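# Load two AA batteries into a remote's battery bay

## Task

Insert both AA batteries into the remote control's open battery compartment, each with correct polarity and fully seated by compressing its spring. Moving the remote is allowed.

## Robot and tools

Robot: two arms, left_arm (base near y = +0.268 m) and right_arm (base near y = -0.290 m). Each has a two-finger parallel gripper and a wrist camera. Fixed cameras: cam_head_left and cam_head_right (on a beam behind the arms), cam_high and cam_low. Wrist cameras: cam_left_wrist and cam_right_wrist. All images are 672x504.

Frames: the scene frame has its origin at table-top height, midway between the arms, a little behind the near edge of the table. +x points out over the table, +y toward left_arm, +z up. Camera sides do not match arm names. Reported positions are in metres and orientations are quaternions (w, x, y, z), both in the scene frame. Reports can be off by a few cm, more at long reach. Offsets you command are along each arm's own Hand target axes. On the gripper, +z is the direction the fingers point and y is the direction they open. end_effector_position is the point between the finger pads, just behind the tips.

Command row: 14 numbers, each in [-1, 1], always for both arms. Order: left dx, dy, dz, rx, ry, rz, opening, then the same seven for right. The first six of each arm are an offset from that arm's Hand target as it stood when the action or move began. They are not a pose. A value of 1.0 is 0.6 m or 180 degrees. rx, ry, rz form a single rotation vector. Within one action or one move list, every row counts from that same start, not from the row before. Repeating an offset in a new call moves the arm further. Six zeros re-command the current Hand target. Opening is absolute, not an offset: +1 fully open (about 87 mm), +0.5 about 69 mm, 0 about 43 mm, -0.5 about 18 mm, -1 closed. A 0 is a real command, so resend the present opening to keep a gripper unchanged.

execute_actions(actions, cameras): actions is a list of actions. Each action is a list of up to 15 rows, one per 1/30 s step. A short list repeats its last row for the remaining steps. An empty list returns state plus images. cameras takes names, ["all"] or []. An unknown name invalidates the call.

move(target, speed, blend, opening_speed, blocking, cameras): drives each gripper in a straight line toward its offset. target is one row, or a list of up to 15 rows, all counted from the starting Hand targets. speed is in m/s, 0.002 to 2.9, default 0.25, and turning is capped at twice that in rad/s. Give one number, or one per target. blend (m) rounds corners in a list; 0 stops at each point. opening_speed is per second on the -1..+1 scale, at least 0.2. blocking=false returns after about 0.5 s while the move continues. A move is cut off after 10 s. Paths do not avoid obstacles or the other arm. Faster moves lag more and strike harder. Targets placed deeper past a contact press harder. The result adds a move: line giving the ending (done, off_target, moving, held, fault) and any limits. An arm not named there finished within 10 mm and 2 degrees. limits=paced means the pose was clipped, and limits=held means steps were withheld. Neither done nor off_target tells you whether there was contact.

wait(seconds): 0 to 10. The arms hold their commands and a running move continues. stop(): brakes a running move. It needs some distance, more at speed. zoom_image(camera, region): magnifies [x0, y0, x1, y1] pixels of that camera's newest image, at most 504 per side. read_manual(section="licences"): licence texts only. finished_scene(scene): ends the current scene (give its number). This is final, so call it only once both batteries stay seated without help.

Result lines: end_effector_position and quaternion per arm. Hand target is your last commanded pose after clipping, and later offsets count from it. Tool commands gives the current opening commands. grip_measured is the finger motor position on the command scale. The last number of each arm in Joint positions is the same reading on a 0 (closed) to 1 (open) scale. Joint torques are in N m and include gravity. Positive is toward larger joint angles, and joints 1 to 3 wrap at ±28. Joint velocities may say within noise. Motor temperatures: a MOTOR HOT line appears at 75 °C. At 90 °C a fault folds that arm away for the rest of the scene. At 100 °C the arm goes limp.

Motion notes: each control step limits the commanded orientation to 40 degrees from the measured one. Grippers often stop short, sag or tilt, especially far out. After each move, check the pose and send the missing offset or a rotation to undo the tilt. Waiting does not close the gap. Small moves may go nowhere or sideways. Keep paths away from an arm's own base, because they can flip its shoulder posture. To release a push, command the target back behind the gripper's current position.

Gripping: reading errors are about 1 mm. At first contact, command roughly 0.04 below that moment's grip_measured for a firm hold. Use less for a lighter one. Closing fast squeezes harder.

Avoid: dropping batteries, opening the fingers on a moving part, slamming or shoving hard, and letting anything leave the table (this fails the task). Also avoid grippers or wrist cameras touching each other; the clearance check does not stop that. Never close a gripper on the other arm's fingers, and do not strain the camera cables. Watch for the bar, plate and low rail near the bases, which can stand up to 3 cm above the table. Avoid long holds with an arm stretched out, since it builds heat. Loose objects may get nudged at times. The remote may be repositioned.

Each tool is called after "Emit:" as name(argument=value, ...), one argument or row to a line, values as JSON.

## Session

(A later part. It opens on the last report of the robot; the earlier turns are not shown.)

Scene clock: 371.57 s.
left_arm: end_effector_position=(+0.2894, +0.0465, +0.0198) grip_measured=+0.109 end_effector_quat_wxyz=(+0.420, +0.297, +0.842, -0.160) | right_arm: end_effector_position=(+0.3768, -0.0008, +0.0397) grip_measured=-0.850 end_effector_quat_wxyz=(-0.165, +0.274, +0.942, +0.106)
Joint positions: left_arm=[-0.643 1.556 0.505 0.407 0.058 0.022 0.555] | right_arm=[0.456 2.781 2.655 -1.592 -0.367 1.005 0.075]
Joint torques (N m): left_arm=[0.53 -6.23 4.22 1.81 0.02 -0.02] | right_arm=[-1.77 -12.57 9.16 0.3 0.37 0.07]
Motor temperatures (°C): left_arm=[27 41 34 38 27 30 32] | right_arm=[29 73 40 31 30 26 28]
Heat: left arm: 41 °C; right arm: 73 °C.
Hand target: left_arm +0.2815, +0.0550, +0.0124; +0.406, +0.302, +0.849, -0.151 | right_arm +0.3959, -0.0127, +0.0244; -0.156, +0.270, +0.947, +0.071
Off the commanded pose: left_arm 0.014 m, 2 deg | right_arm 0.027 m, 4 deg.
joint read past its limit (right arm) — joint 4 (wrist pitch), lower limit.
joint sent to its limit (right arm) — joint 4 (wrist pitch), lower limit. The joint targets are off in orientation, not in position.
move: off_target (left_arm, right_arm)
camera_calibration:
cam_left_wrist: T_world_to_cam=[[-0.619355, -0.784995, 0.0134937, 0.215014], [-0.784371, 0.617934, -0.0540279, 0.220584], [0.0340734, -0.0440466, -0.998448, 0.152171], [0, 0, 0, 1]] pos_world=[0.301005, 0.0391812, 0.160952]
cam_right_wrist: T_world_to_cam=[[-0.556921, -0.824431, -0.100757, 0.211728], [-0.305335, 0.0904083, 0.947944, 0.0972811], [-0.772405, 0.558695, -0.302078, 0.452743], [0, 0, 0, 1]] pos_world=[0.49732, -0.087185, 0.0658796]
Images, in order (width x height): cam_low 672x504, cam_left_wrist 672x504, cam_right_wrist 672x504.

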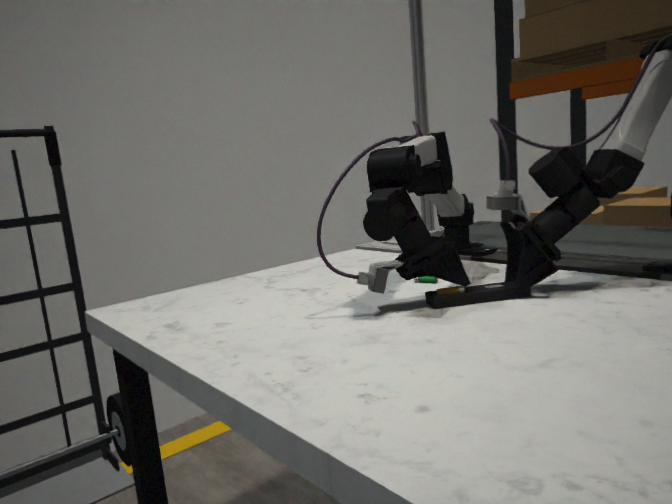

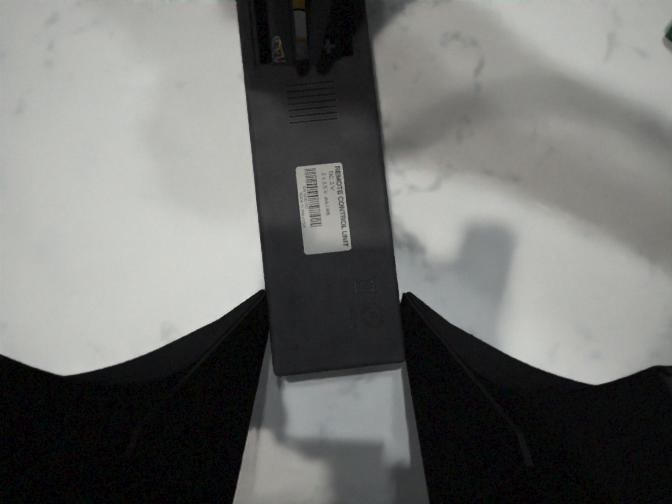

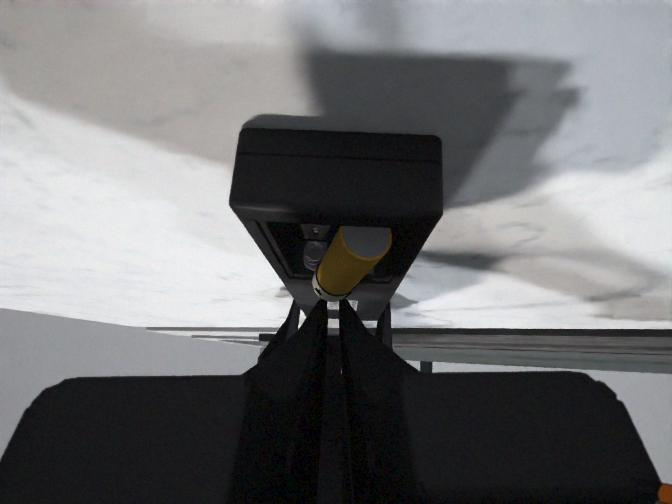

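Emit:
move(
  target=[0,0,0,0,0,0,-0.1,0,-0.03,0,0,0,0,-0.85],
  speed=0.03,
  cameras=["cam_right_wrist","cam_left_wrist","cam_low"],
)

Emit:
zoom_image(
  camera="cam_left_wrist",
  region=[230, 0, 430, 120],
)

Emit:
zoom_image(
  camera="cam_low",
  region=[420, 260, 500, 320],
)

Scene clock: 374.23 s.
left_arm: end_effector_position=(+0.2894, +0.0465, +0.0198) grip_measured=+0.109 end_effector_quat_wxyz=(+0.420, +0.297, +0.842, -0.160) | right_arm: end_effector_position=(+0.3795, -0.0088, +0.0386) grip_measured=-0.850 end_effector_quat_wxyz=(-0.175, +0.275, +0.938, +0.115)
Joint positions: left_arm=[-0.643 1.556 0.505 0.407 0.058 0.022 0.555] | right_arm=[0.431 2.773 2.623 -1.581 -0.392 0.979 0.075]
Joint torques (N m): left_arm=[0.53 -6.24 4.22 1.81 0.02 -0.02] | right_arm=[-1.1 -15.51 3.56 0.19 0.63 -0.11]
Motor temperatures (°C): left_arm=[27 41 34 38 27 30 32] | right_arm=[29 73 40 31 30 26 28]
Heat: left arm: 41 °C; right arm: 73 °C.
Hand target: left_arm +0.2815, +0.0550, +0.0124; +0.406, +0.302, +0.849, -0.151 | right_arm +0.3862, -0.0278, +0.0234; -0.156, +0.270, +0.947, +0.071
Off the commanded pose: left_arm 0.014 m, 2 deg | right_arm 0.025 m, 6 deg.
joint read past its limit (right arm) — joint 4 (wrist pitch), lower limit.
joint sent to its limit (right arm) — joint 4 (wrist pitch), lower limit. The joint targets still meet the commanded pose.
move: off_target (left_arm, right_arm)
camera_calibration:
cam_left_wrist: T_world_to_cam=[[-0.619355, -0.784995, 0.0134937, 0.215014], [-0.784371, 0.617934, -0.0540279, 0.220584], [0.0340734, -0.0440466, -0.998448, 0.152171], [0, 0, 0, 1]] pos_world=[0.301005, 0.0391812, 0.160952]
cam_right_wrist: T_world_to_cam=[[-0.561519, -0.819791, -0.112421, 0.208718], [-0.290507, 0.068097, 0.954447, 0.0938078], [-0.774792, 0.568599, -0.276393, 0.458947], [0, 0, 0, 1]] pos_world=[0.500039, -0.0962397, 0.0607795]
Images, in order (width x height): cam_low 672x504, cam_left_wrist 672x504, cam_right_wrist 672x504.

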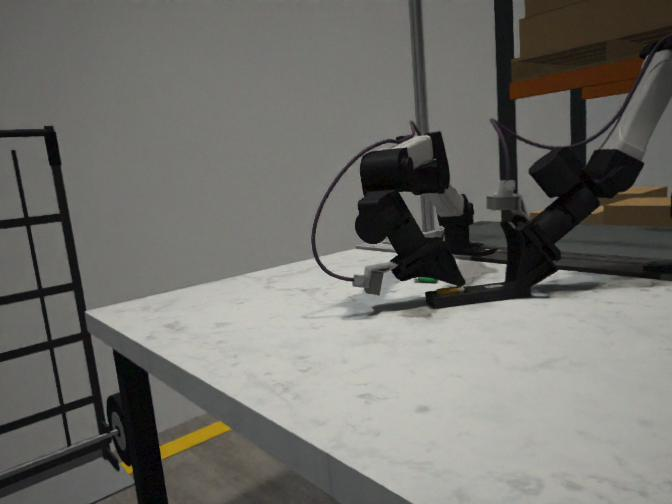

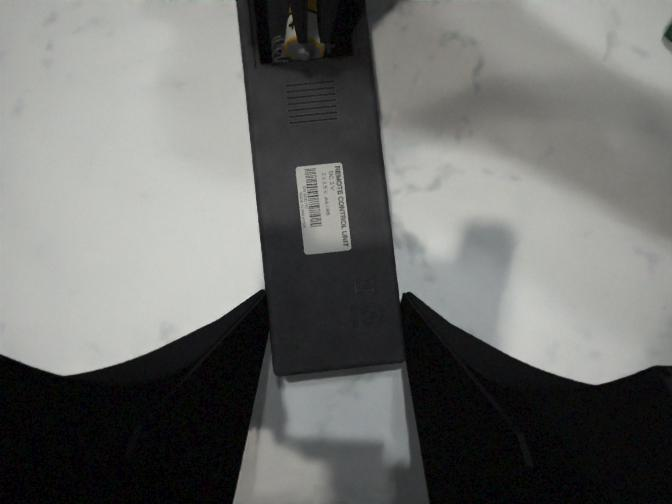

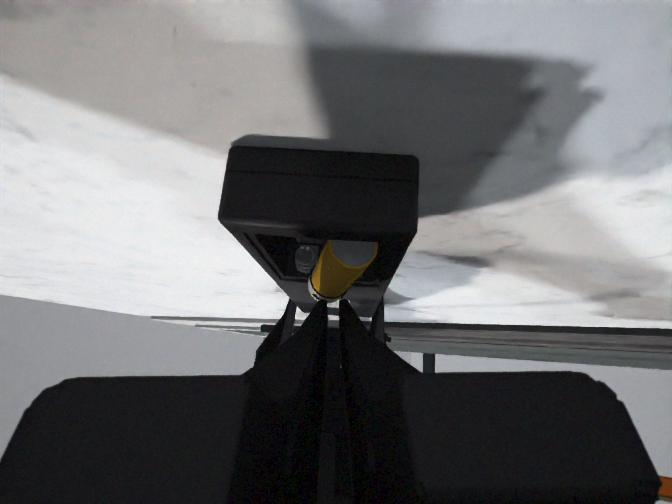

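Scaled by 2.520 from the camera's 672x504 image, which has a finer 960x720 frame.

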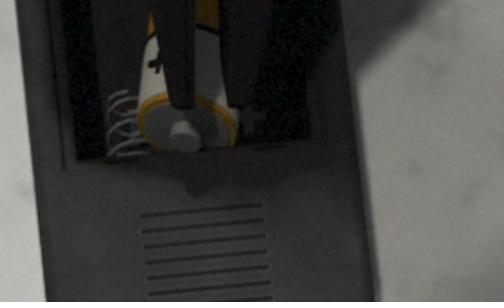

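Scaled by 6.300 from the camera's 672x504 image, which has a finer 960x720 frame.

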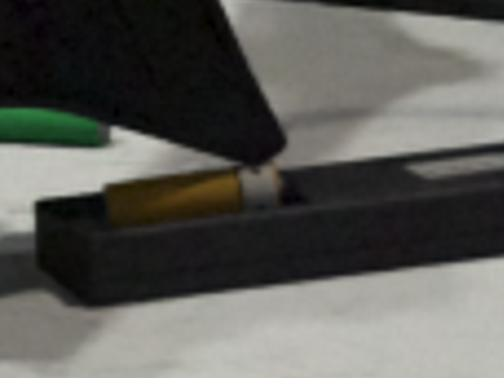

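Emit:
move(
  target=[
    [0,0,0,0,0,0,-0.1,0.03,0,-0.075,0,0,0,-1],
    [0,0,0,0,0,0,-0.1,0.046,0.055,-0.064,0,-0.111,0,-1],
  ],
  speed=0.08,
  cameras=["cam_right_wrist","cam_left_wrist"],
)

Emit:
zoom_image(
  camera="cam_right_wrist",
  region=[200, 100, 500, 350],
)

Emit:
zoom_image(
  camera="cam_left_wrist",
  region=[230, 0, 430, 120],
)

Scene clock: 380.97 s.
left_arm: end_effector_position=(+0.2893, +0.0464, +0.0197) grip_measured=+0.109 end_effector_quat_wxyz=(+0.420, +0.298, +0.842, -0.160) | right_arm: end_effector_position=(+0.3867, +0.0012, +0.0630) grip_measured=-1.000 end_effector_quat_wxyz=(-0.002, +0.279, +0.960, +0.021)
Joint positions: left_arm=[-0.643 1.556 0.505 0.407 0.058 0.022 0.554] | right_arm=[0.565 2.671 2.646 -1.56 -0.023 1.131 0]
Joint torques (N m): left_arm=[0.53 -6.24 4.22 1.81 0.01 -0.02] | right_arm=[0.38 -15.35 9.57 0.23 0.1 0.11]
Motor temperatures (°C): left_arm=[27 41 33 38 27 30 32] | right_arm=[29 74 39 31 30 26 28]
Heat: left arm: 41 °C; right arm: 74 °C.
Hand target: left_arm +0.2814, +0.0550, +0.0123; +0.406, +0.302, +0.849, -0.151 | right_arm +0.3916, +0.0051, +0.0706; +0.010, +0.279, +0.960, +0.024
Off the commanded pose: left_arm 0.014 m, 2 deg | right_arm 0.010 m, 1 deg.
joint sent to its limit (right arm) — joint 4 (wrist pitch), lower limit. The joint targets still meet the commanded pose.
move: off_target (left_arm)
camera_calibration:
cam_left_wrist: T_world_to_cam=[[-0.619582, -0.784812, 0.0137248, 0.215038], [-0.784209, 0.618167, -0.0537182, 0.22047], [0.0336745, -0.0440459, -0.998462, 0.152193], [0, 0, 0, 1]] pos_world=[0.301003, 0.039181, 0.160851]
cam_right_wrist: T_world_to_cam=[[-0.542306, -0.839493, -0.0339936, 0.211361], [-0.537583, 0.315612, 0.781917, 0.178066], [-0.645685, 0.442313, -0.622455, 0.437646], [0, 0, 0, 1]] pos_world=[0.492929, -0.0723403, 0.140367]
Images, in order (width x height): cam_left_wrist 672x504, cam_right_wrist 672x504.

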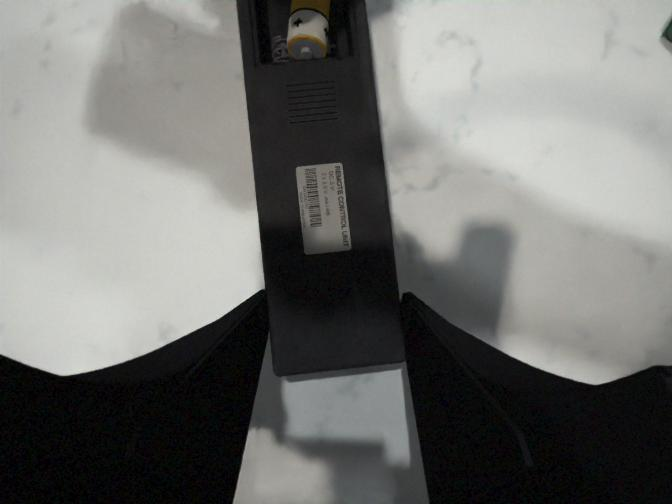

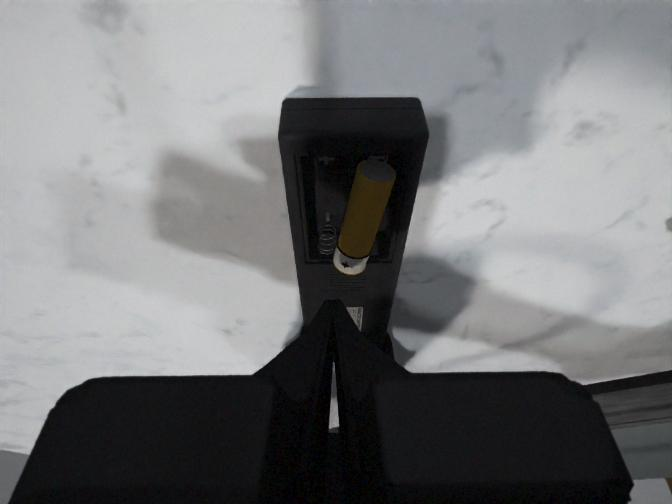

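Scaled by 1.680 from the camera's 672x504 image, which has a finer 960x720 frame.

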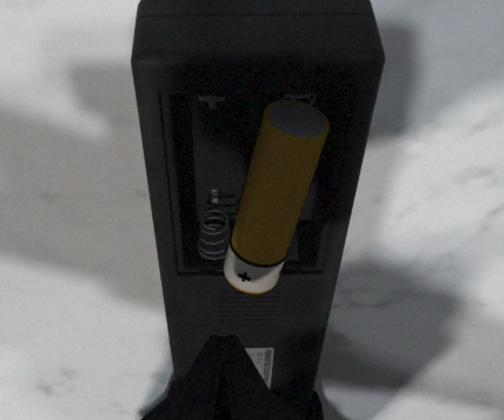

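Scaled by 2.520 from the camera's 672x504 image, which has a finer 960x720 frame.

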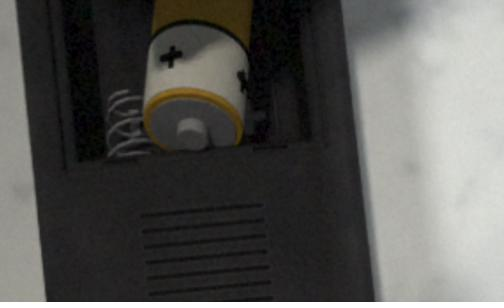

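Emit:
move(
  target=[
    [0,0,0,0,0,0,-0.1,0.026,0.012,0.0,0,0,0,-1],
    [0,0,0,0,0,0,-0.1,0.026,0.012,0.04,0,0,0,-1],
  ],
  speed=0.06,
  cameras=["cam_right_wrist","cam_left_wrist"],
)

Emit:
zoom_image(
  camera="cam_right_wrist",
  region=[200, 150, 500, 400],
)

Emit:
zoom_image(
  camera="cam_left_wrist",
  region=[230, 0, 430, 120],
)

Scene clock: 385.30 s.
left_arm: end_effector_position=(+0.2893, +0.0464, +0.0197) grip_measured=+0.109 end_effector_quat_wxyz=(+0.420, +0.298, +0.842, -0.160) | right_arm: end_effector_position=(+0.3820, +0.0182, +0.0475) grip_measured=-1.000 end_effector_quat_wxyz=(+0.001, +0.278, +0.960, +0.023)
Joint positions: left_arm=[-0.643 1.556 0.505 0.407 0.058 0.022 0.554] | right_arm=[0.599 2.671 2.583 -1.488 -0.021 1.164 0]
Joint torques (N m): left_arm=[0.54 -6.23 4.22 1.81 0.01 -0.03] | right_arm=[0.43 -15.83 5.45 0.42 0.12 0.11]
Motor temperatures (°C): left_arm=[27 41 33 38 27 30 32] | right_arm=[29 73 39 31 30 26 27]
Heat: left arm: 41 °C; right arm: 73 °C.
Hand target: left_arm +0.2814, +0.0550, +0.0123; +0.406, +0.302, +0.849, -0.151 | right_arm +0.3831, +0.0204, +0.0469; +0.011, +0.279, +0.960, +0.024
Off the commanded pose: left_arm 0.014 m, 2 deg | right_arm 0.003 m, 1 deg.
move: off_target (left_arm)
camera_calibration:
cam_left_wrist: T_world_to_cam=[[-0.619582, -0.784812, 0.0137248, 0.215038], [-0.784209, 0.618167, -0.0537182, 0.22047], [0.0336745, -0.0440459, -0.998462, 0.152193], [0, 0, 0, 1]] pos_world=[0.301003, 0.039181, 0.160851]
cam_right_wrist: T_world_to_cam=[[-0.541867, -0.839507, -0.0400982, 0.222758], [-0.543577, 0.31367, 0.778547, 0.184735], [-0.641018, 0.443665, -0.626305, 0.415875], [0, 0, 0, 1]] pos_world=[0.487706, -0.0554473, 0.125572]
Images, in order (width x height): cam_left_wrist 672x504, cam_right_wrist 672x504.

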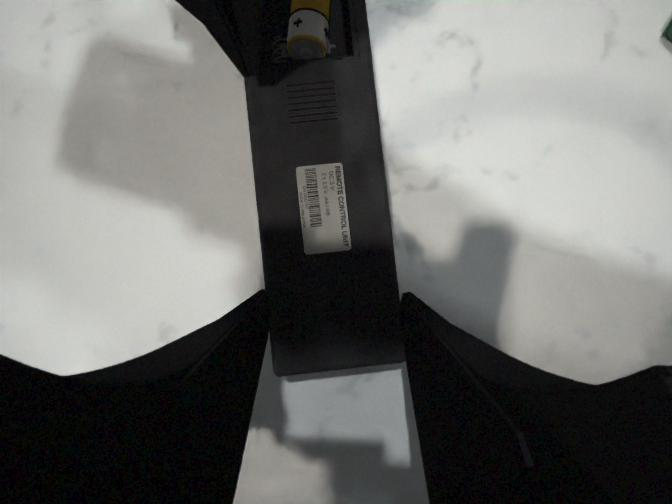

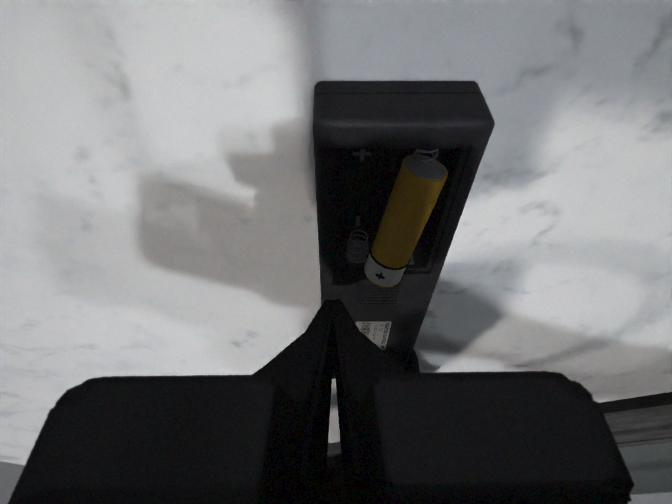

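Scaled by 1.680 from the camera's 672x504 image, which has a finer 960x720 frame.

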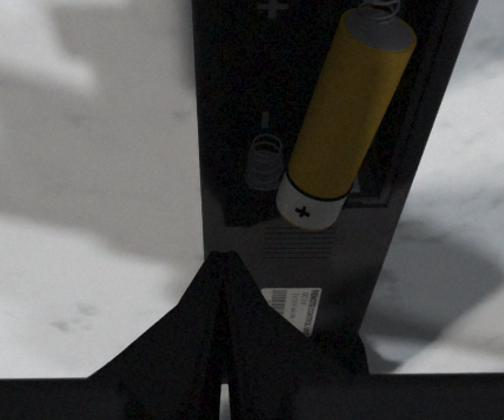

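Scaled by 2.520 from the camera's 672x504 image, which has a finer 960x720 frame.

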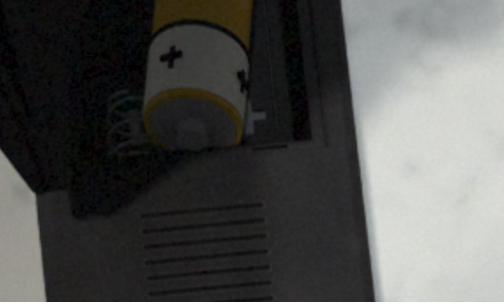

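Emit:
move(
  target=[
    [0,0,0,0,0,0,-0.1,-0.006,-0.014,0.0,0,0,0,-1],
    [0,0,0,0,0,0,-0.1,-0.006,-0.014,0.03,0,0,0,-1],
  ],
  speed=0.05,
  cameras=["cam_right_wrist","cam_left_wrist"],
)

Emit:
zoom_image(
  camera="cam_right_wrist",
  region=[200, 150, 500, 400],
)

Emit:
zoom_image(
  camera="cam_left_wrist",
  region=[230, 0, 430, 120],
)

Scene clock: 387.87 s.
left_arm: end_effector_position=(+0.2887, +0.0464, +0.0194) grip_measured=+0.108 end_effector_quat_wxyz=(+0.418, +0.297, +0.843, -0.161) | right_arm: end_effector_position=(+0.3761, +0.0144, +0.0341) grip_measured=-1.000 end_effector_quat_wxyz=(-0.001, +0.278, +0.960, +0.021)
Joint positions: left_arm=[-0.643 1.556 0.505 0.405 0.06 0.019 0.554] | right_arm=[0.599 2.602 2.397 -1.378 -0.022 1.164 0]
Joint torques (N m): left_arm=[0.54 -6.24 4.22 1.82 -0.01 0] | right_arm=[-0.46 -15.45 3.93 0.57 0.11 -0.03]
Motor temperatures (°C): left_arm=[27 41 33 38 27 30 32] | right_arm=[29 74 39 31 30 26 27]
Heat: left arm: 41 °C; right arm: 74 °C.
Hand target: left_arm +0.2814, +0.0550, +0.0123; +0.406, +0.302, +0.849, -0.151 | right_arm +0.3822, +0.0121, +0.0285; +0.010, +0.279, +0.960, +0.023
Off the commanded pose: left_arm 0.013 m, 2 deg | right_arm 0.009 m, 1 deg.
move: off_target (left_arm)
camera_calibration:
cam_left_wrist: T_world_to_cam=[[-0.619241, -0.78502, 0.0168608, 0.214511], [-0.784621, 0.617816, -0.051704, 0.220198], [0.0301719, -0.0452466, -0.99852, 0.153007], [0, 0, 0, 1]] pos_world=[0.30099, 0.0392765, 0.160549]
cam_right_wrist: T_world_to_cam=[[-0.542008, -0.839654, -0.0347559, 0.215681], [-0.539378, 0.315866, 0.780577, 0.191503], [-0.644436, 0.441825, -0.624093, 0.406602], [0, 0, 0, 1]] pos_world=[0.482223, -0.0590384, 0.111771]
Images, in order (width x height): cam_left_wrist 672x504, cam_right_wrist 672x504.

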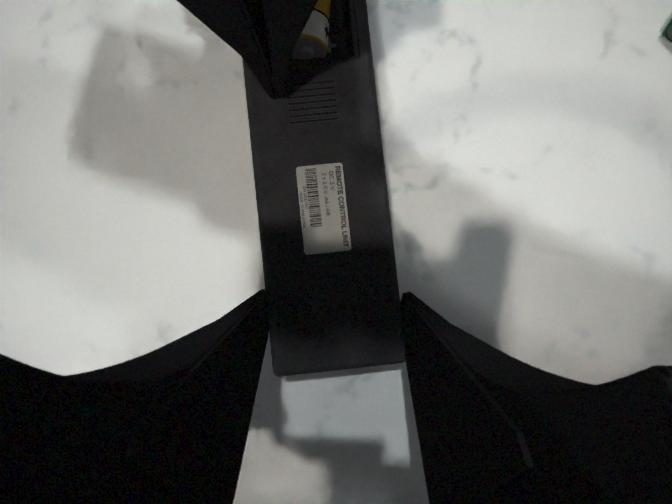

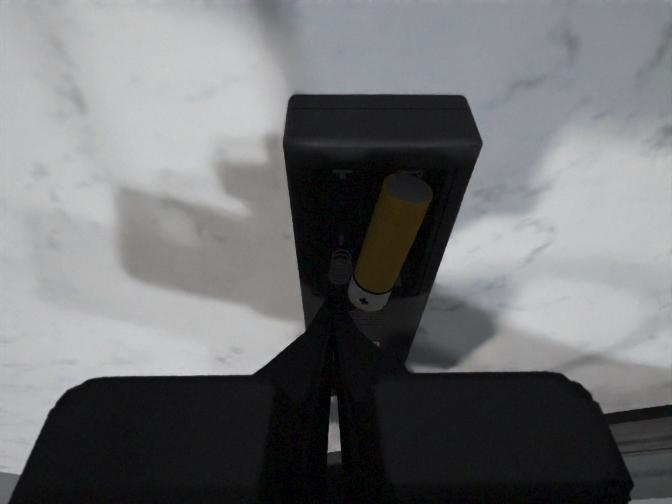

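Scaled by 1.680 from the camera's 672x504 image, which has a finer 960x720 frame.

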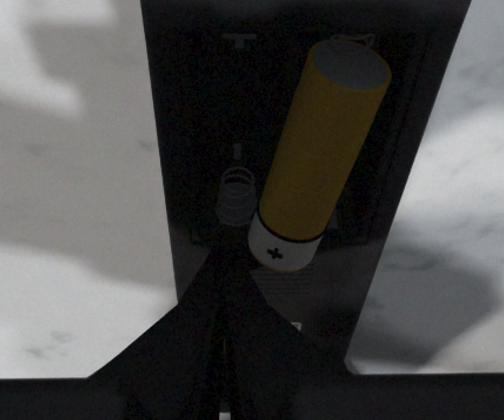

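Scaled by 2.520 from the camera's 672x504 image, which has a finer 960x720 frame.

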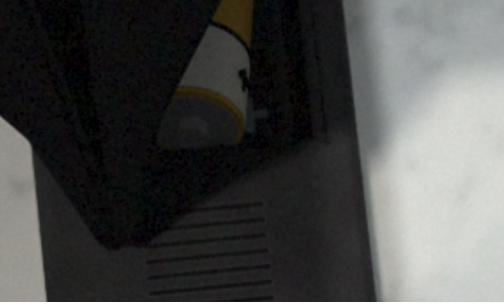

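Emit:
move(
  target=[
    [0,0,0,0,0,0,-0.1,0,0.004,-0.025,0,0,0,-1],
    [0,0,0,0,0,0,-0.1,-0.03,0.004,-0.02,0,0,0,-1],
    [0,0,0,0,0,0,-0.1,-0.03,0.004,0.012,0,0,0,-1],
  ],
  speed=0.05,
  cameras=["cam_right_wrist","cam_left_wrist"],
)

Emit:
zoom_image(
  camera="cam_right_wrist",
  region=[200, 150, 500, 400],
)

Emit:
zoom_image(
  camera="cam_left_wrist",
  region=[230, 0, 430, 120],
)

Scene clock: 391.10 s.
left_arm: end_effector_position=(+0.2886, +0.0463, +0.0194) grip_measured=+0.108 end_effector_quat_wxyz=(+0.418, +0.297, +0.843, -0.162) | right_arm: end_effector_position=(+0.3951, +0.0056, +0.0327) grip_measured=-1.000 end_effector_quat_wxyz=(+0.004, +0.280, +0.960, +0.025)
Joint positions: left_arm=[-0.643 1.556 0.505 0.404 0.06 0.018 0.554] | right_arm=[0.563 2.67 2.523 -1.423 -0.02 1.133 0]
Joint torques (N m): left_arm=[0.54 -6.23 4.22 1.83 -0.01 0.01] | right_arm=[-0.17 -14.8 3.54 0.63 0.11 -0.02]
Motor temperatures (°C): left_arm=[27 41 33 38 27 30 32] | right_arm=[29 73 39 31 30 26 27]
Heat: left arm: 41 °C; right arm: 73 °C.
Hand target: left_arm +0.2815, +0.0551, +0.0124; +0.406, +0.302, +0.849, -0.151 | right_arm +0.3990, +0.0048, +0.0215; +0.010, +0.279, +0.960, +0.023
Off the commanded pose: left_arm 0.013 m, 2 deg | right_arm 0.012 m, 1 deg.
move: off_target (left_arm, right_arm)
camera_calibration:
cam_left_wrist: T_world_to_cam=[[-0.618929, -0.785241, 0.017974, 0.214243], [-0.784905, 0.61749, -0.0512834, 0.220227], [0.0291711, -0.0458487, -0.998522, 0.153332], [0, 0, 0, 1]] pos_world=[0.300986, 0.0392744, 0.160548]
cam_right_wrist: T_world_to_cam=[[-0.544829, -0.83733, -0.0451651, 0.219984], [-0.546665, 0.313826, 0.776318, 0.208695], [-0.635861, 0.447651, -0.628721, 0.418552], [0, 0, 0, 1]] pos_world=[0.500081, -0.0686599, 0.111074]
Images, in order (width x height): cam_left_wrist 672x504, cam_right_wrist 672x504.

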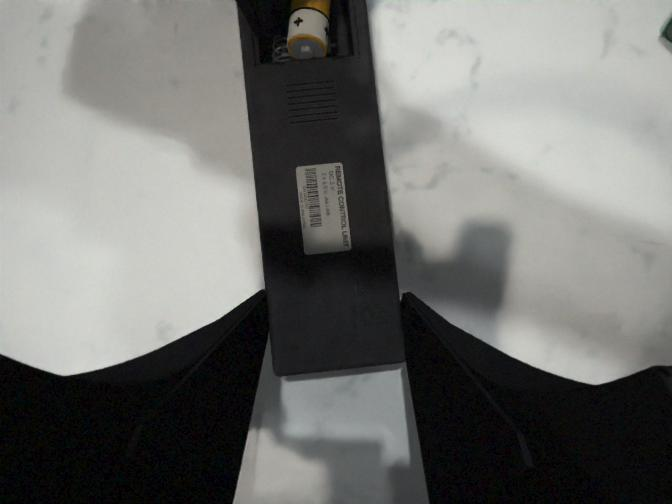

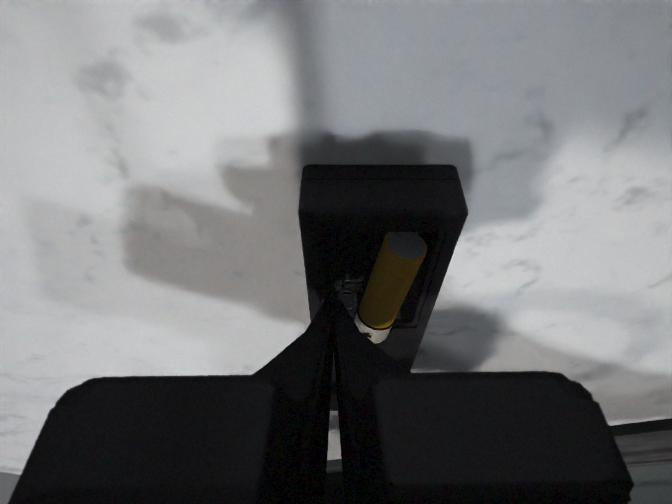

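Scaled by 1.680 from the camera's 672x504 image, which has a finer 960x720 frame.

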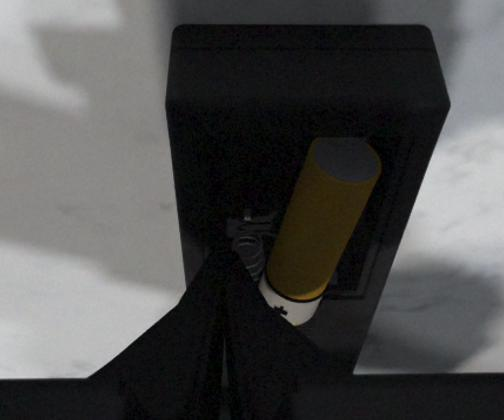

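Scaled by 2.520 from the camera's 672x504 image, which has a finer 960x720 frame.

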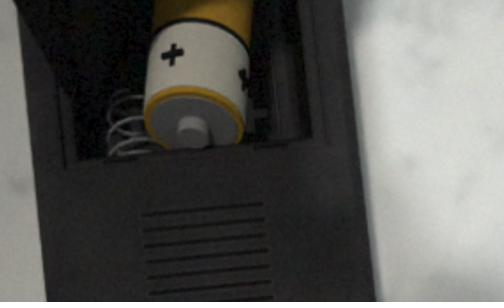

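Emit:
move(
  target=[0,0,0,0,0,0,-0.1,0.008,-0.035,0,0,0,0,-1],
  speed=0.04,
  cameras=["cam_right_wrist","cam_left_wrist","cam_low"],
)

Emit:
zoom_image(
  camera="cam_right_wrist",
  region=[200, 150, 500, 400],
)

Emit:
zoom_image(
  camera="cam_left_wrist",
  region=[230, 0, 430, 120],
)

Emit:
zoom_image(
  camera="cam_low",
  region=[420, 260, 500, 320],
)

Scene clock: 392.97 s.
left_arm: end_effector_position=(+0.2883, +0.0461, +0.0194) grip_measured=+0.108 end_effector_quat_wxyz=(+0.418, +0.297, +0.843, -0.162) | right_arm: end_effector_position=(+0.3895, +0.0009, +0.0292) grip_measured=-1.000 end_effector_quat_wxyz=(+0.015, +0.281, +0.958, +0.046)
Joint positions: left_arm=[-0.643 1.556 0.505 0.404 0.062 0.018 0.554] | right_arm=[0.558 2.525 2.236 -1.235 -0.03 1.13 0]
Joint torques (N m): left_arm=[0.54 -6.2 4.22 1.84 -0.03 0.01] | right_arm=[-0.62 -14.83 3.71 0.22 0.19 -0.08]
Motor temperatures (°C): left_arm=[27 41 33 38 27 30 32] | right_arm=[29 73 39 31 30 26 27]
Heat: left arm: 41 °C; right arm: 73 °C.
Hand target: left_arm +0.2815, +0.0550, +0.0124; +0.406, +0.302, +0.849, -0.151 | right_arm +0.3836, -0.0104, +0.0203; +0.010, +0.279, +0.960, +0.023
Off the commanded pose: left_arm 0.013 m, 2 deg | right_arm 0.015 m, 3 deg.
move: off_target (left_arm, right_arm)
camera_calibration:
cam_left_wrist: T_world_to_cam=[[-0.620305, -0.784133, 0.0189049, 0.214258], [-0.783851, 0.618853, -0.0509785, 0.219706], [0.0282746, -0.0464408, -0.998521, 0.153525], [0, 0, 0, 1]] pos_world=[0.300782, 0.0391707, 0.160448]
cam_right_wrist: T_world_to_cam=[[-0.544864, -0.833528, -0.0913994, 0.214191], [-0.571765, 0.289583, 0.767611, 0.219832], [-0.613357, 0.470503, -0.634366, 0.406247], [0, 0, 0, 1]] pos_world=[0.491572, -0.0762655, 0.108541]
Images, in order (width x height): cam_low 672x504, cam_left_wrist 672x504, cam_right_wrist 672x504.

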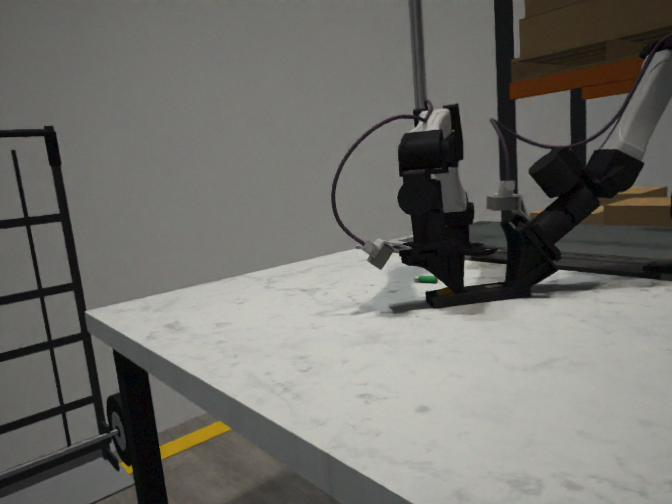

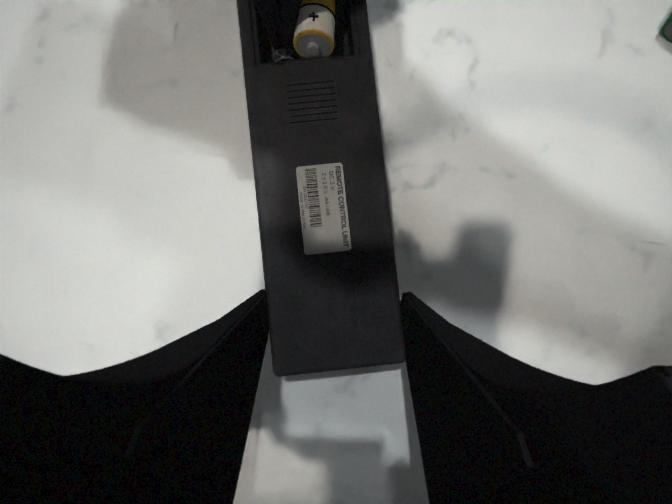

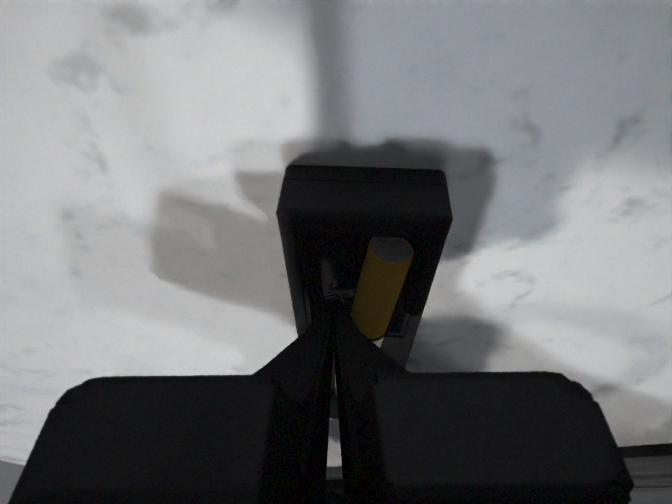

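Scaled by 1.680 from the camera's 672x504 image, which has a finer 960x720 frame.

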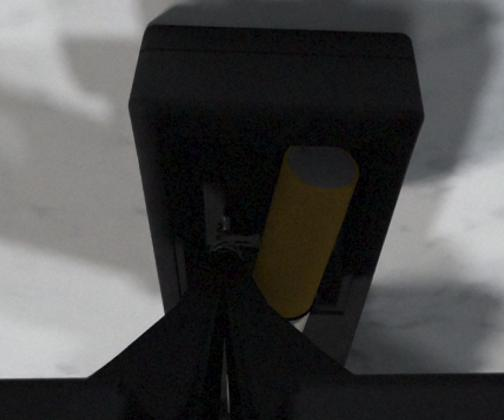

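Scaled by 2.520 from the camera's 672x504 image, which has a finer 960x720 frame.

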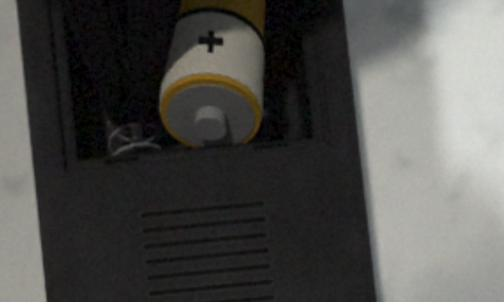

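Scaled by 6.300 from the camera's 672x504 image, which has a finer 960x720 frame.

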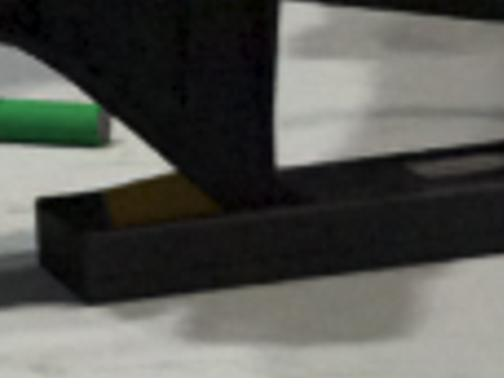

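Emit:
move(
  target=[0,0,0,0,0,0,-0.1,0,-0.03,0,0,0,0,-1],
  speed=0.04,
  cameras=["cam_right_wrist","cam_left_wrist"],
)

Emit:
zoom_image(
  camera="cam_left_wrist",
  region=[230, 0, 430, 120],
)

Scene clock: 395.13 s.
left_arm: end_effector_position=(+0.2872, +0.0448, +0.0194) grip_measured=+0.108 end_effector_quat_wxyz=(+0.416, +0.301, +0.842, -0.166) | right_arm: end_effector_position=(+0.3879, -0.0065, +0.0295) grip_measured=-1.000 end_effector_quat_wxyz=(+0.027, +0.283, +0.957, +0.061)
Joint positions: left_arm=[-0.643 1.556 0.505 0.404 0.073 0.023 0.554] | right_arm=[0.545 2.441 2.084 -1.129 -0.034 1.122 0]
Joint torques (N m): left_arm=[0.54 -6.22 4.22 1.84 -0.14 -0.03] | right_arm=[-0.79 -14.37 3.51 -0.07 0.21 -0.13]
Motor temperatures (°C): left_arm=[27 41 33 38 27 30 32] | right_arm=[29 73 38 31 30 26 27]
Heat: left arm: 41 °C; right arm: 73 °C.
Hand target: left_arm +0.2815, +0.0550, +0.0124; +0.406, +0.302, +0.849, -0.151 | right_arm +0.3740, -0.0254, +0.0195; +0.010, +0.279, +0.960, +0.024
Off the commanded pose: left_arm 0.014 m, 2 deg | right_arm 0.026 m, 5 deg.
move: off_target (left_arm, right_arm)
camera_calibration:
cam_left_wrist: T_world_to_cam=[[-0.628848, -0.777221, 0.0218414, 0.214641], [-0.777094, 0.627309, -0.0510788, 0.217351], [0.0259982, -0.0490937, -0.998456, 0.154272], [0, 0, 0, 1]] pos_world=[0.299868, 0.0380518, 0.160448]
cam_right_wrist: T_world_to_cam=[[-0.545293, -0.828514, -0.127359, 0.208389], [-0.593977, 0.274699, 0.756129, 0.229735], [-0.591478, 0.48796, -0.64191, 0.400822], [0, 0, 0, 1]] pos_world=[0.487168, -0.0860405, 0.110122]
Images, in order (width x height): cam_left_wrist 672x504, cam_right_wrist 672x504.

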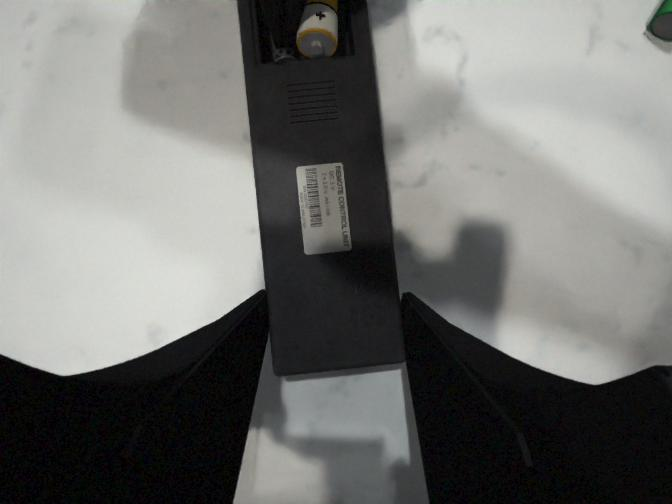

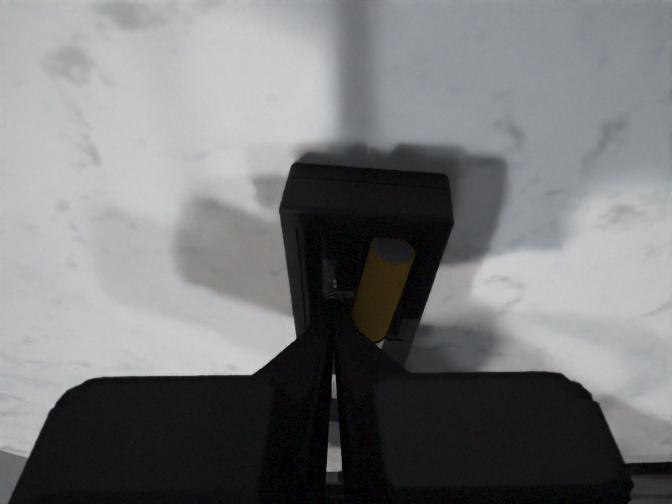

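Scaled by 2.520 from the camera's 672x504 image, which has a finer 960x720 frame.

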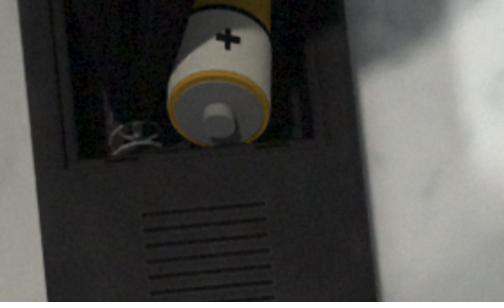

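Emit:
move(
  target=[0,0,0,0,0,0,-0.1,0.008,-0.035,0,0,0,0,-1],
  speed=0.04,
  cameras=["cam_right_wrist","cam_left_wrist","cam_low"],
)

Emit:
zoom_image(
  camera="cam_left_wrist",
  region=[230, 0, 430, 120],
)

Emit:
zoom_image(
  camera="cam_low",
  region=[420, 260, 500, 320],
)

Scene clock: 397.03 s.
left_arm: end_effector_position=(+0.2850, +0.0425, +0.0195) grip_measured=+0.100 end_effector_quat_wxyz=(+0.414, +0.310, +0.838, -0.172) | right_arm: end_effector_position=(+0.3787, -0.0183, +0.0277) grip_measured=-1.000 end_effector_quat_wxyz=(+0.033, +0.284, +0.956, +0.069)
Joint positions: left_arm=[-0.643 1.556 0.505 0.402 0.094 0.034 0.55] | right_arm=[0.533 2.35 1.917 -1.033 -0.036 1.114 0]
Joint torques (N m): left_arm=[0.54 -6.24 4.18 1.85 -0.36 -0.13] | right_arm=[-0.62 -14.16 3.28 -0.18 0.25 -0.21]
Motor temperatures (°C): left_arm=[27 41 33 38 27 30 32] | right_arm=[29 73 38 31 30 26 27]
Heat: left arm: 41 °C; right arm: 73 °C.
Hand target: left_arm +0.2815, +0.0551, +0.0124; +0.406, +0.302, +0.849, -0.151 | right_arm +0.3588, -0.0407, +0.0184; +0.010, +0.279, +0.960, +0.024
Off the commanded pose: left_arm 0.015 m, 3 deg | right_arm 0.031 m, 6 deg.
move: off_target (left_arm, right_arm)
camera_calibration:
cam_left_wrist: T_world_to_cam=[[-0.647226, -0.761887, 0.0250476, 0.215978], [-0.761947, 0.64558, -0.0516083, 0.212027], [0.0231495, -0.0524872, -0.998353, 0.155271], [0, 0, 0, 1]] pos_world=[0.297745, 0.0358202, 0.160548]
cam_right_wrist: T_world_to_cam=[[-0.546422, -0.824588, -0.146555, 0.194375], [-0.605289, 0.267878, 0.749577, 0.233188], [-0.578833, 0.498294, -0.645489, 0.39554], [0, 0, 0, 1]] pos_world=[0.476308, -0.0992819, 0.109011]
Images, in order (width x height): cam_low 672x504, cam_left_wrist 672x504, cam_right_wrist 672x504.

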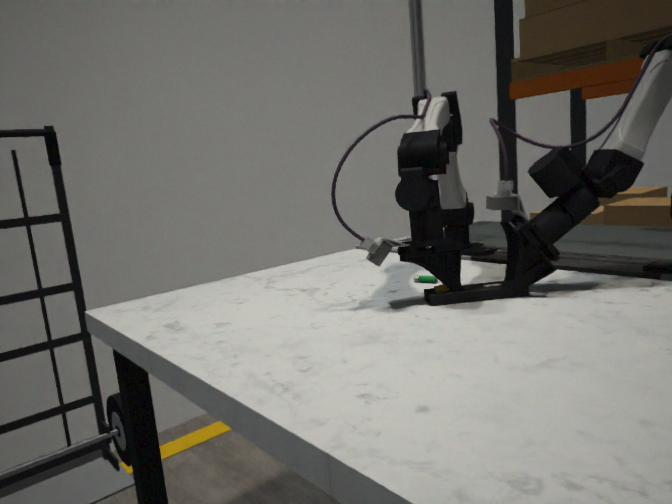

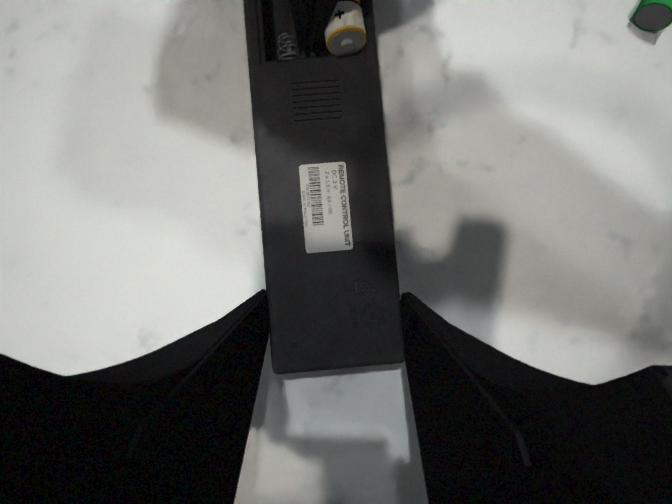

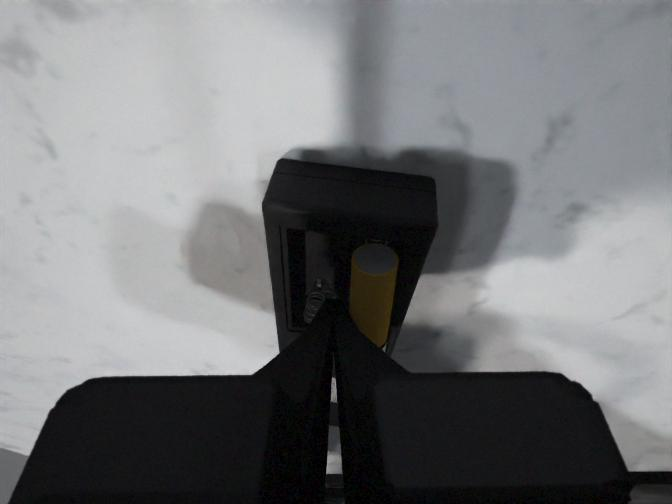

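Scaled by 2.520 from the camera's 672x504 image, which has a finer 960x720 frame.

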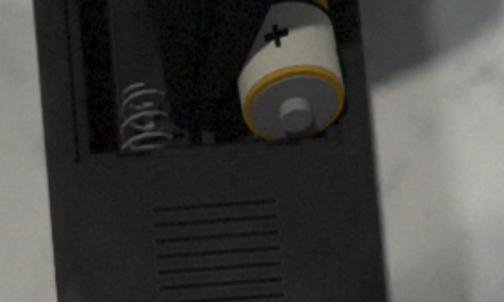

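Scaled by 6.300 from the camera's 672x504 image, which has a finer 960x720 frame.

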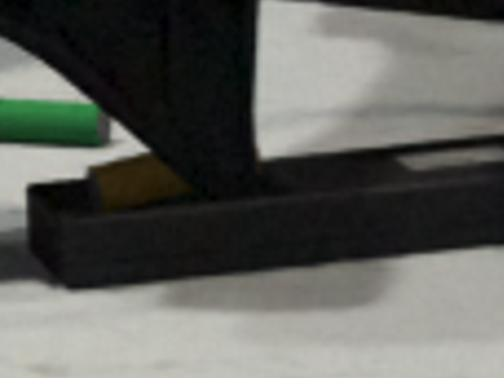

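Emit:
move(
  target=[0,0,0,0,0,0,-0.1,0.012,0.03,-0.08,0,0,0,-1],
  speed=0.08,
  cameras=["cam_right_wrist","cam_left_wrist","cam_low"],
)

Emit:
zoom_image(
  camera="cam_right_wrist",
  region=[200, 50, 500, 300],
)

Emit:
zoom_image(
  camera="cam_low",
  region=[420, 260, 500, 320],
)

Emit:
zoom_image(
  camera="cam_left_wrist",
  region=[230, 0, 430, 120],
)

Scene clock: 399.50 s.
left_arm: end_effector_position=(+0.2856, +0.0432, +0.0193) grip_measured=+0.100 end_effector_quat_wxyz=(+0.415, +0.308, +0.839, -0.168) | right_arm: end_effector_position=(+0.3554, -0.0283, +0.0637) grip_measured=-1.000 end_effector_quat_wxyz=(-0.002, +0.279, +0.960, +0.021)
Joint positions: left_arm=[-0.646 1.556 0.505 0.402 0.081 0.031 0.55] | right_arm=[0.547 2.361 2.083 -1.306 -0.022 1.113 0]
Joint torques (N m): left_arm=[0.81 -6.22 4.21 1.85 -0.23 -0.11] | right_arm=[0.49 -12.51 9.78 0.22 0.15 0.15]
Motor temperatures (°C): left_arm=[27 41 33 39 27 30 32] | right_arm=[29 72 38 31 30 26 27]
Heat: left arm: 41 °C; right arm: 72 °C.
Hand target: left_arm +0.2815, +0.0551, +0.0124; +0.406, +0.302, +0.849, -0.151 | right_arm +0.3607, -0.0235, +0.0672; +0.010, +0.279, +0.960, +0.023
Off the commanded pose: left_arm 0.014 m, 3 deg | right_arm 0.008 m, 1 deg.
move: off_target (left_arm)
camera_calibration:
cam_left_wrist: T_world_to_cam=[[-0.640494, -0.767703, 0.0199956, 0.21537], [-0.767522, 0.639026, -0.0505499, 0.213845], [0.0260296, -0.047724, -0.998521, 0.154172], [0, 0, 0, 1]] pos_world=[0.298061, 0.0360457, 0.160447]
cam_right_wrist: T_world_to_cam=[[-0.542638, -0.839281, -0.0339412, 0.169819], [-0.538095, 0.31631, 0.781282, 0.17024], [-0.644979, 0.442217, -0.623254, 0.430821], [0, 0, 0, 1]] pos_world=[0.461625, -0.101839, 0.141269]
Images, in order (width x height): cam_low 672x504, cam_left_wrist 672x504, cam_right_wrist 672x504.

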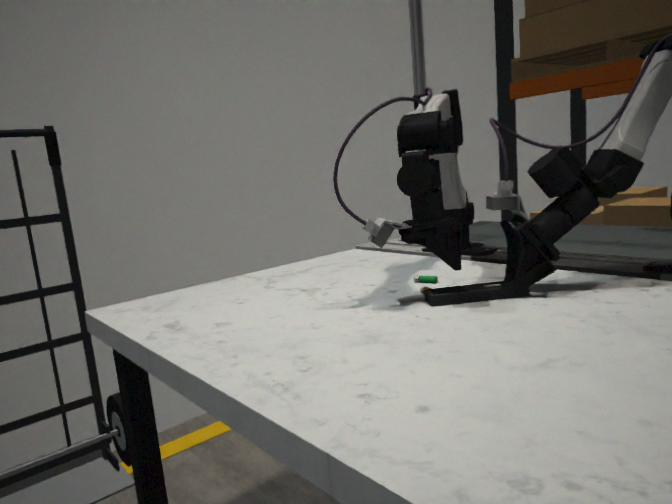

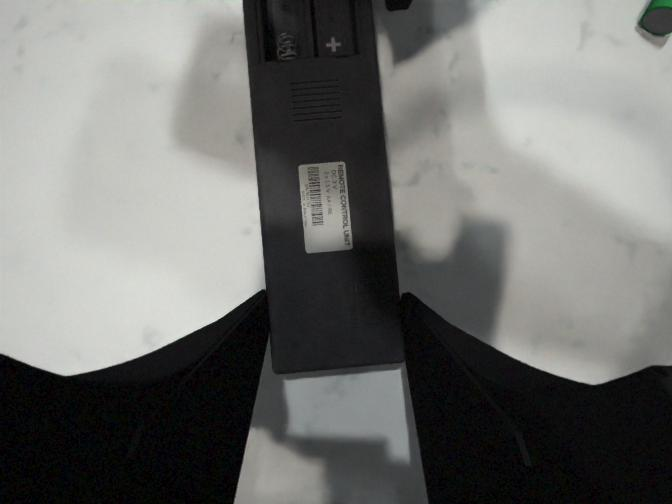

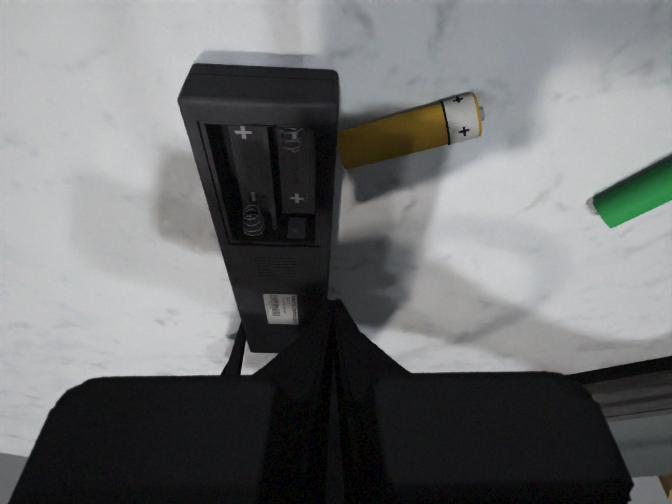

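Scaled by 1.680 from the camera's 672x504 image, which has a finer 960x720 frame.

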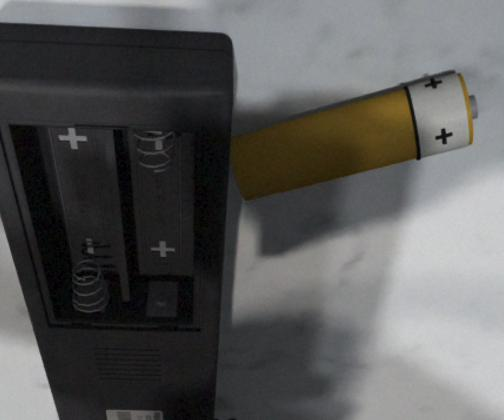

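Scaled by 6.300 from the camera's 672x504 image, which has a finer 960x720 frame.

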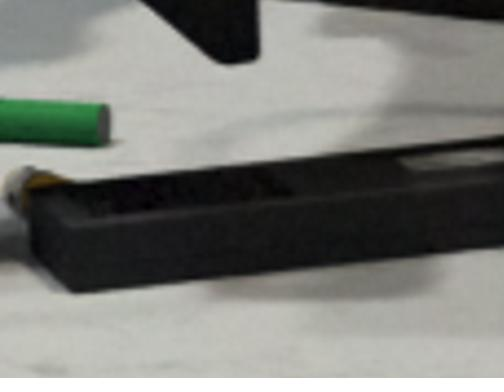

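Scaled by 2.520 from the camera's 672x504 image, which has a finer 960x720 frame.

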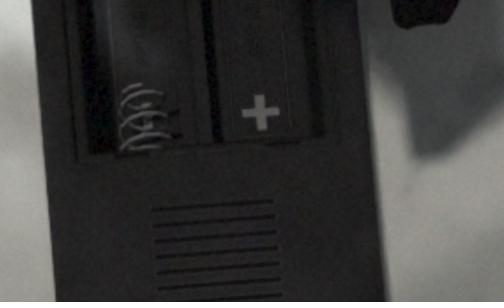

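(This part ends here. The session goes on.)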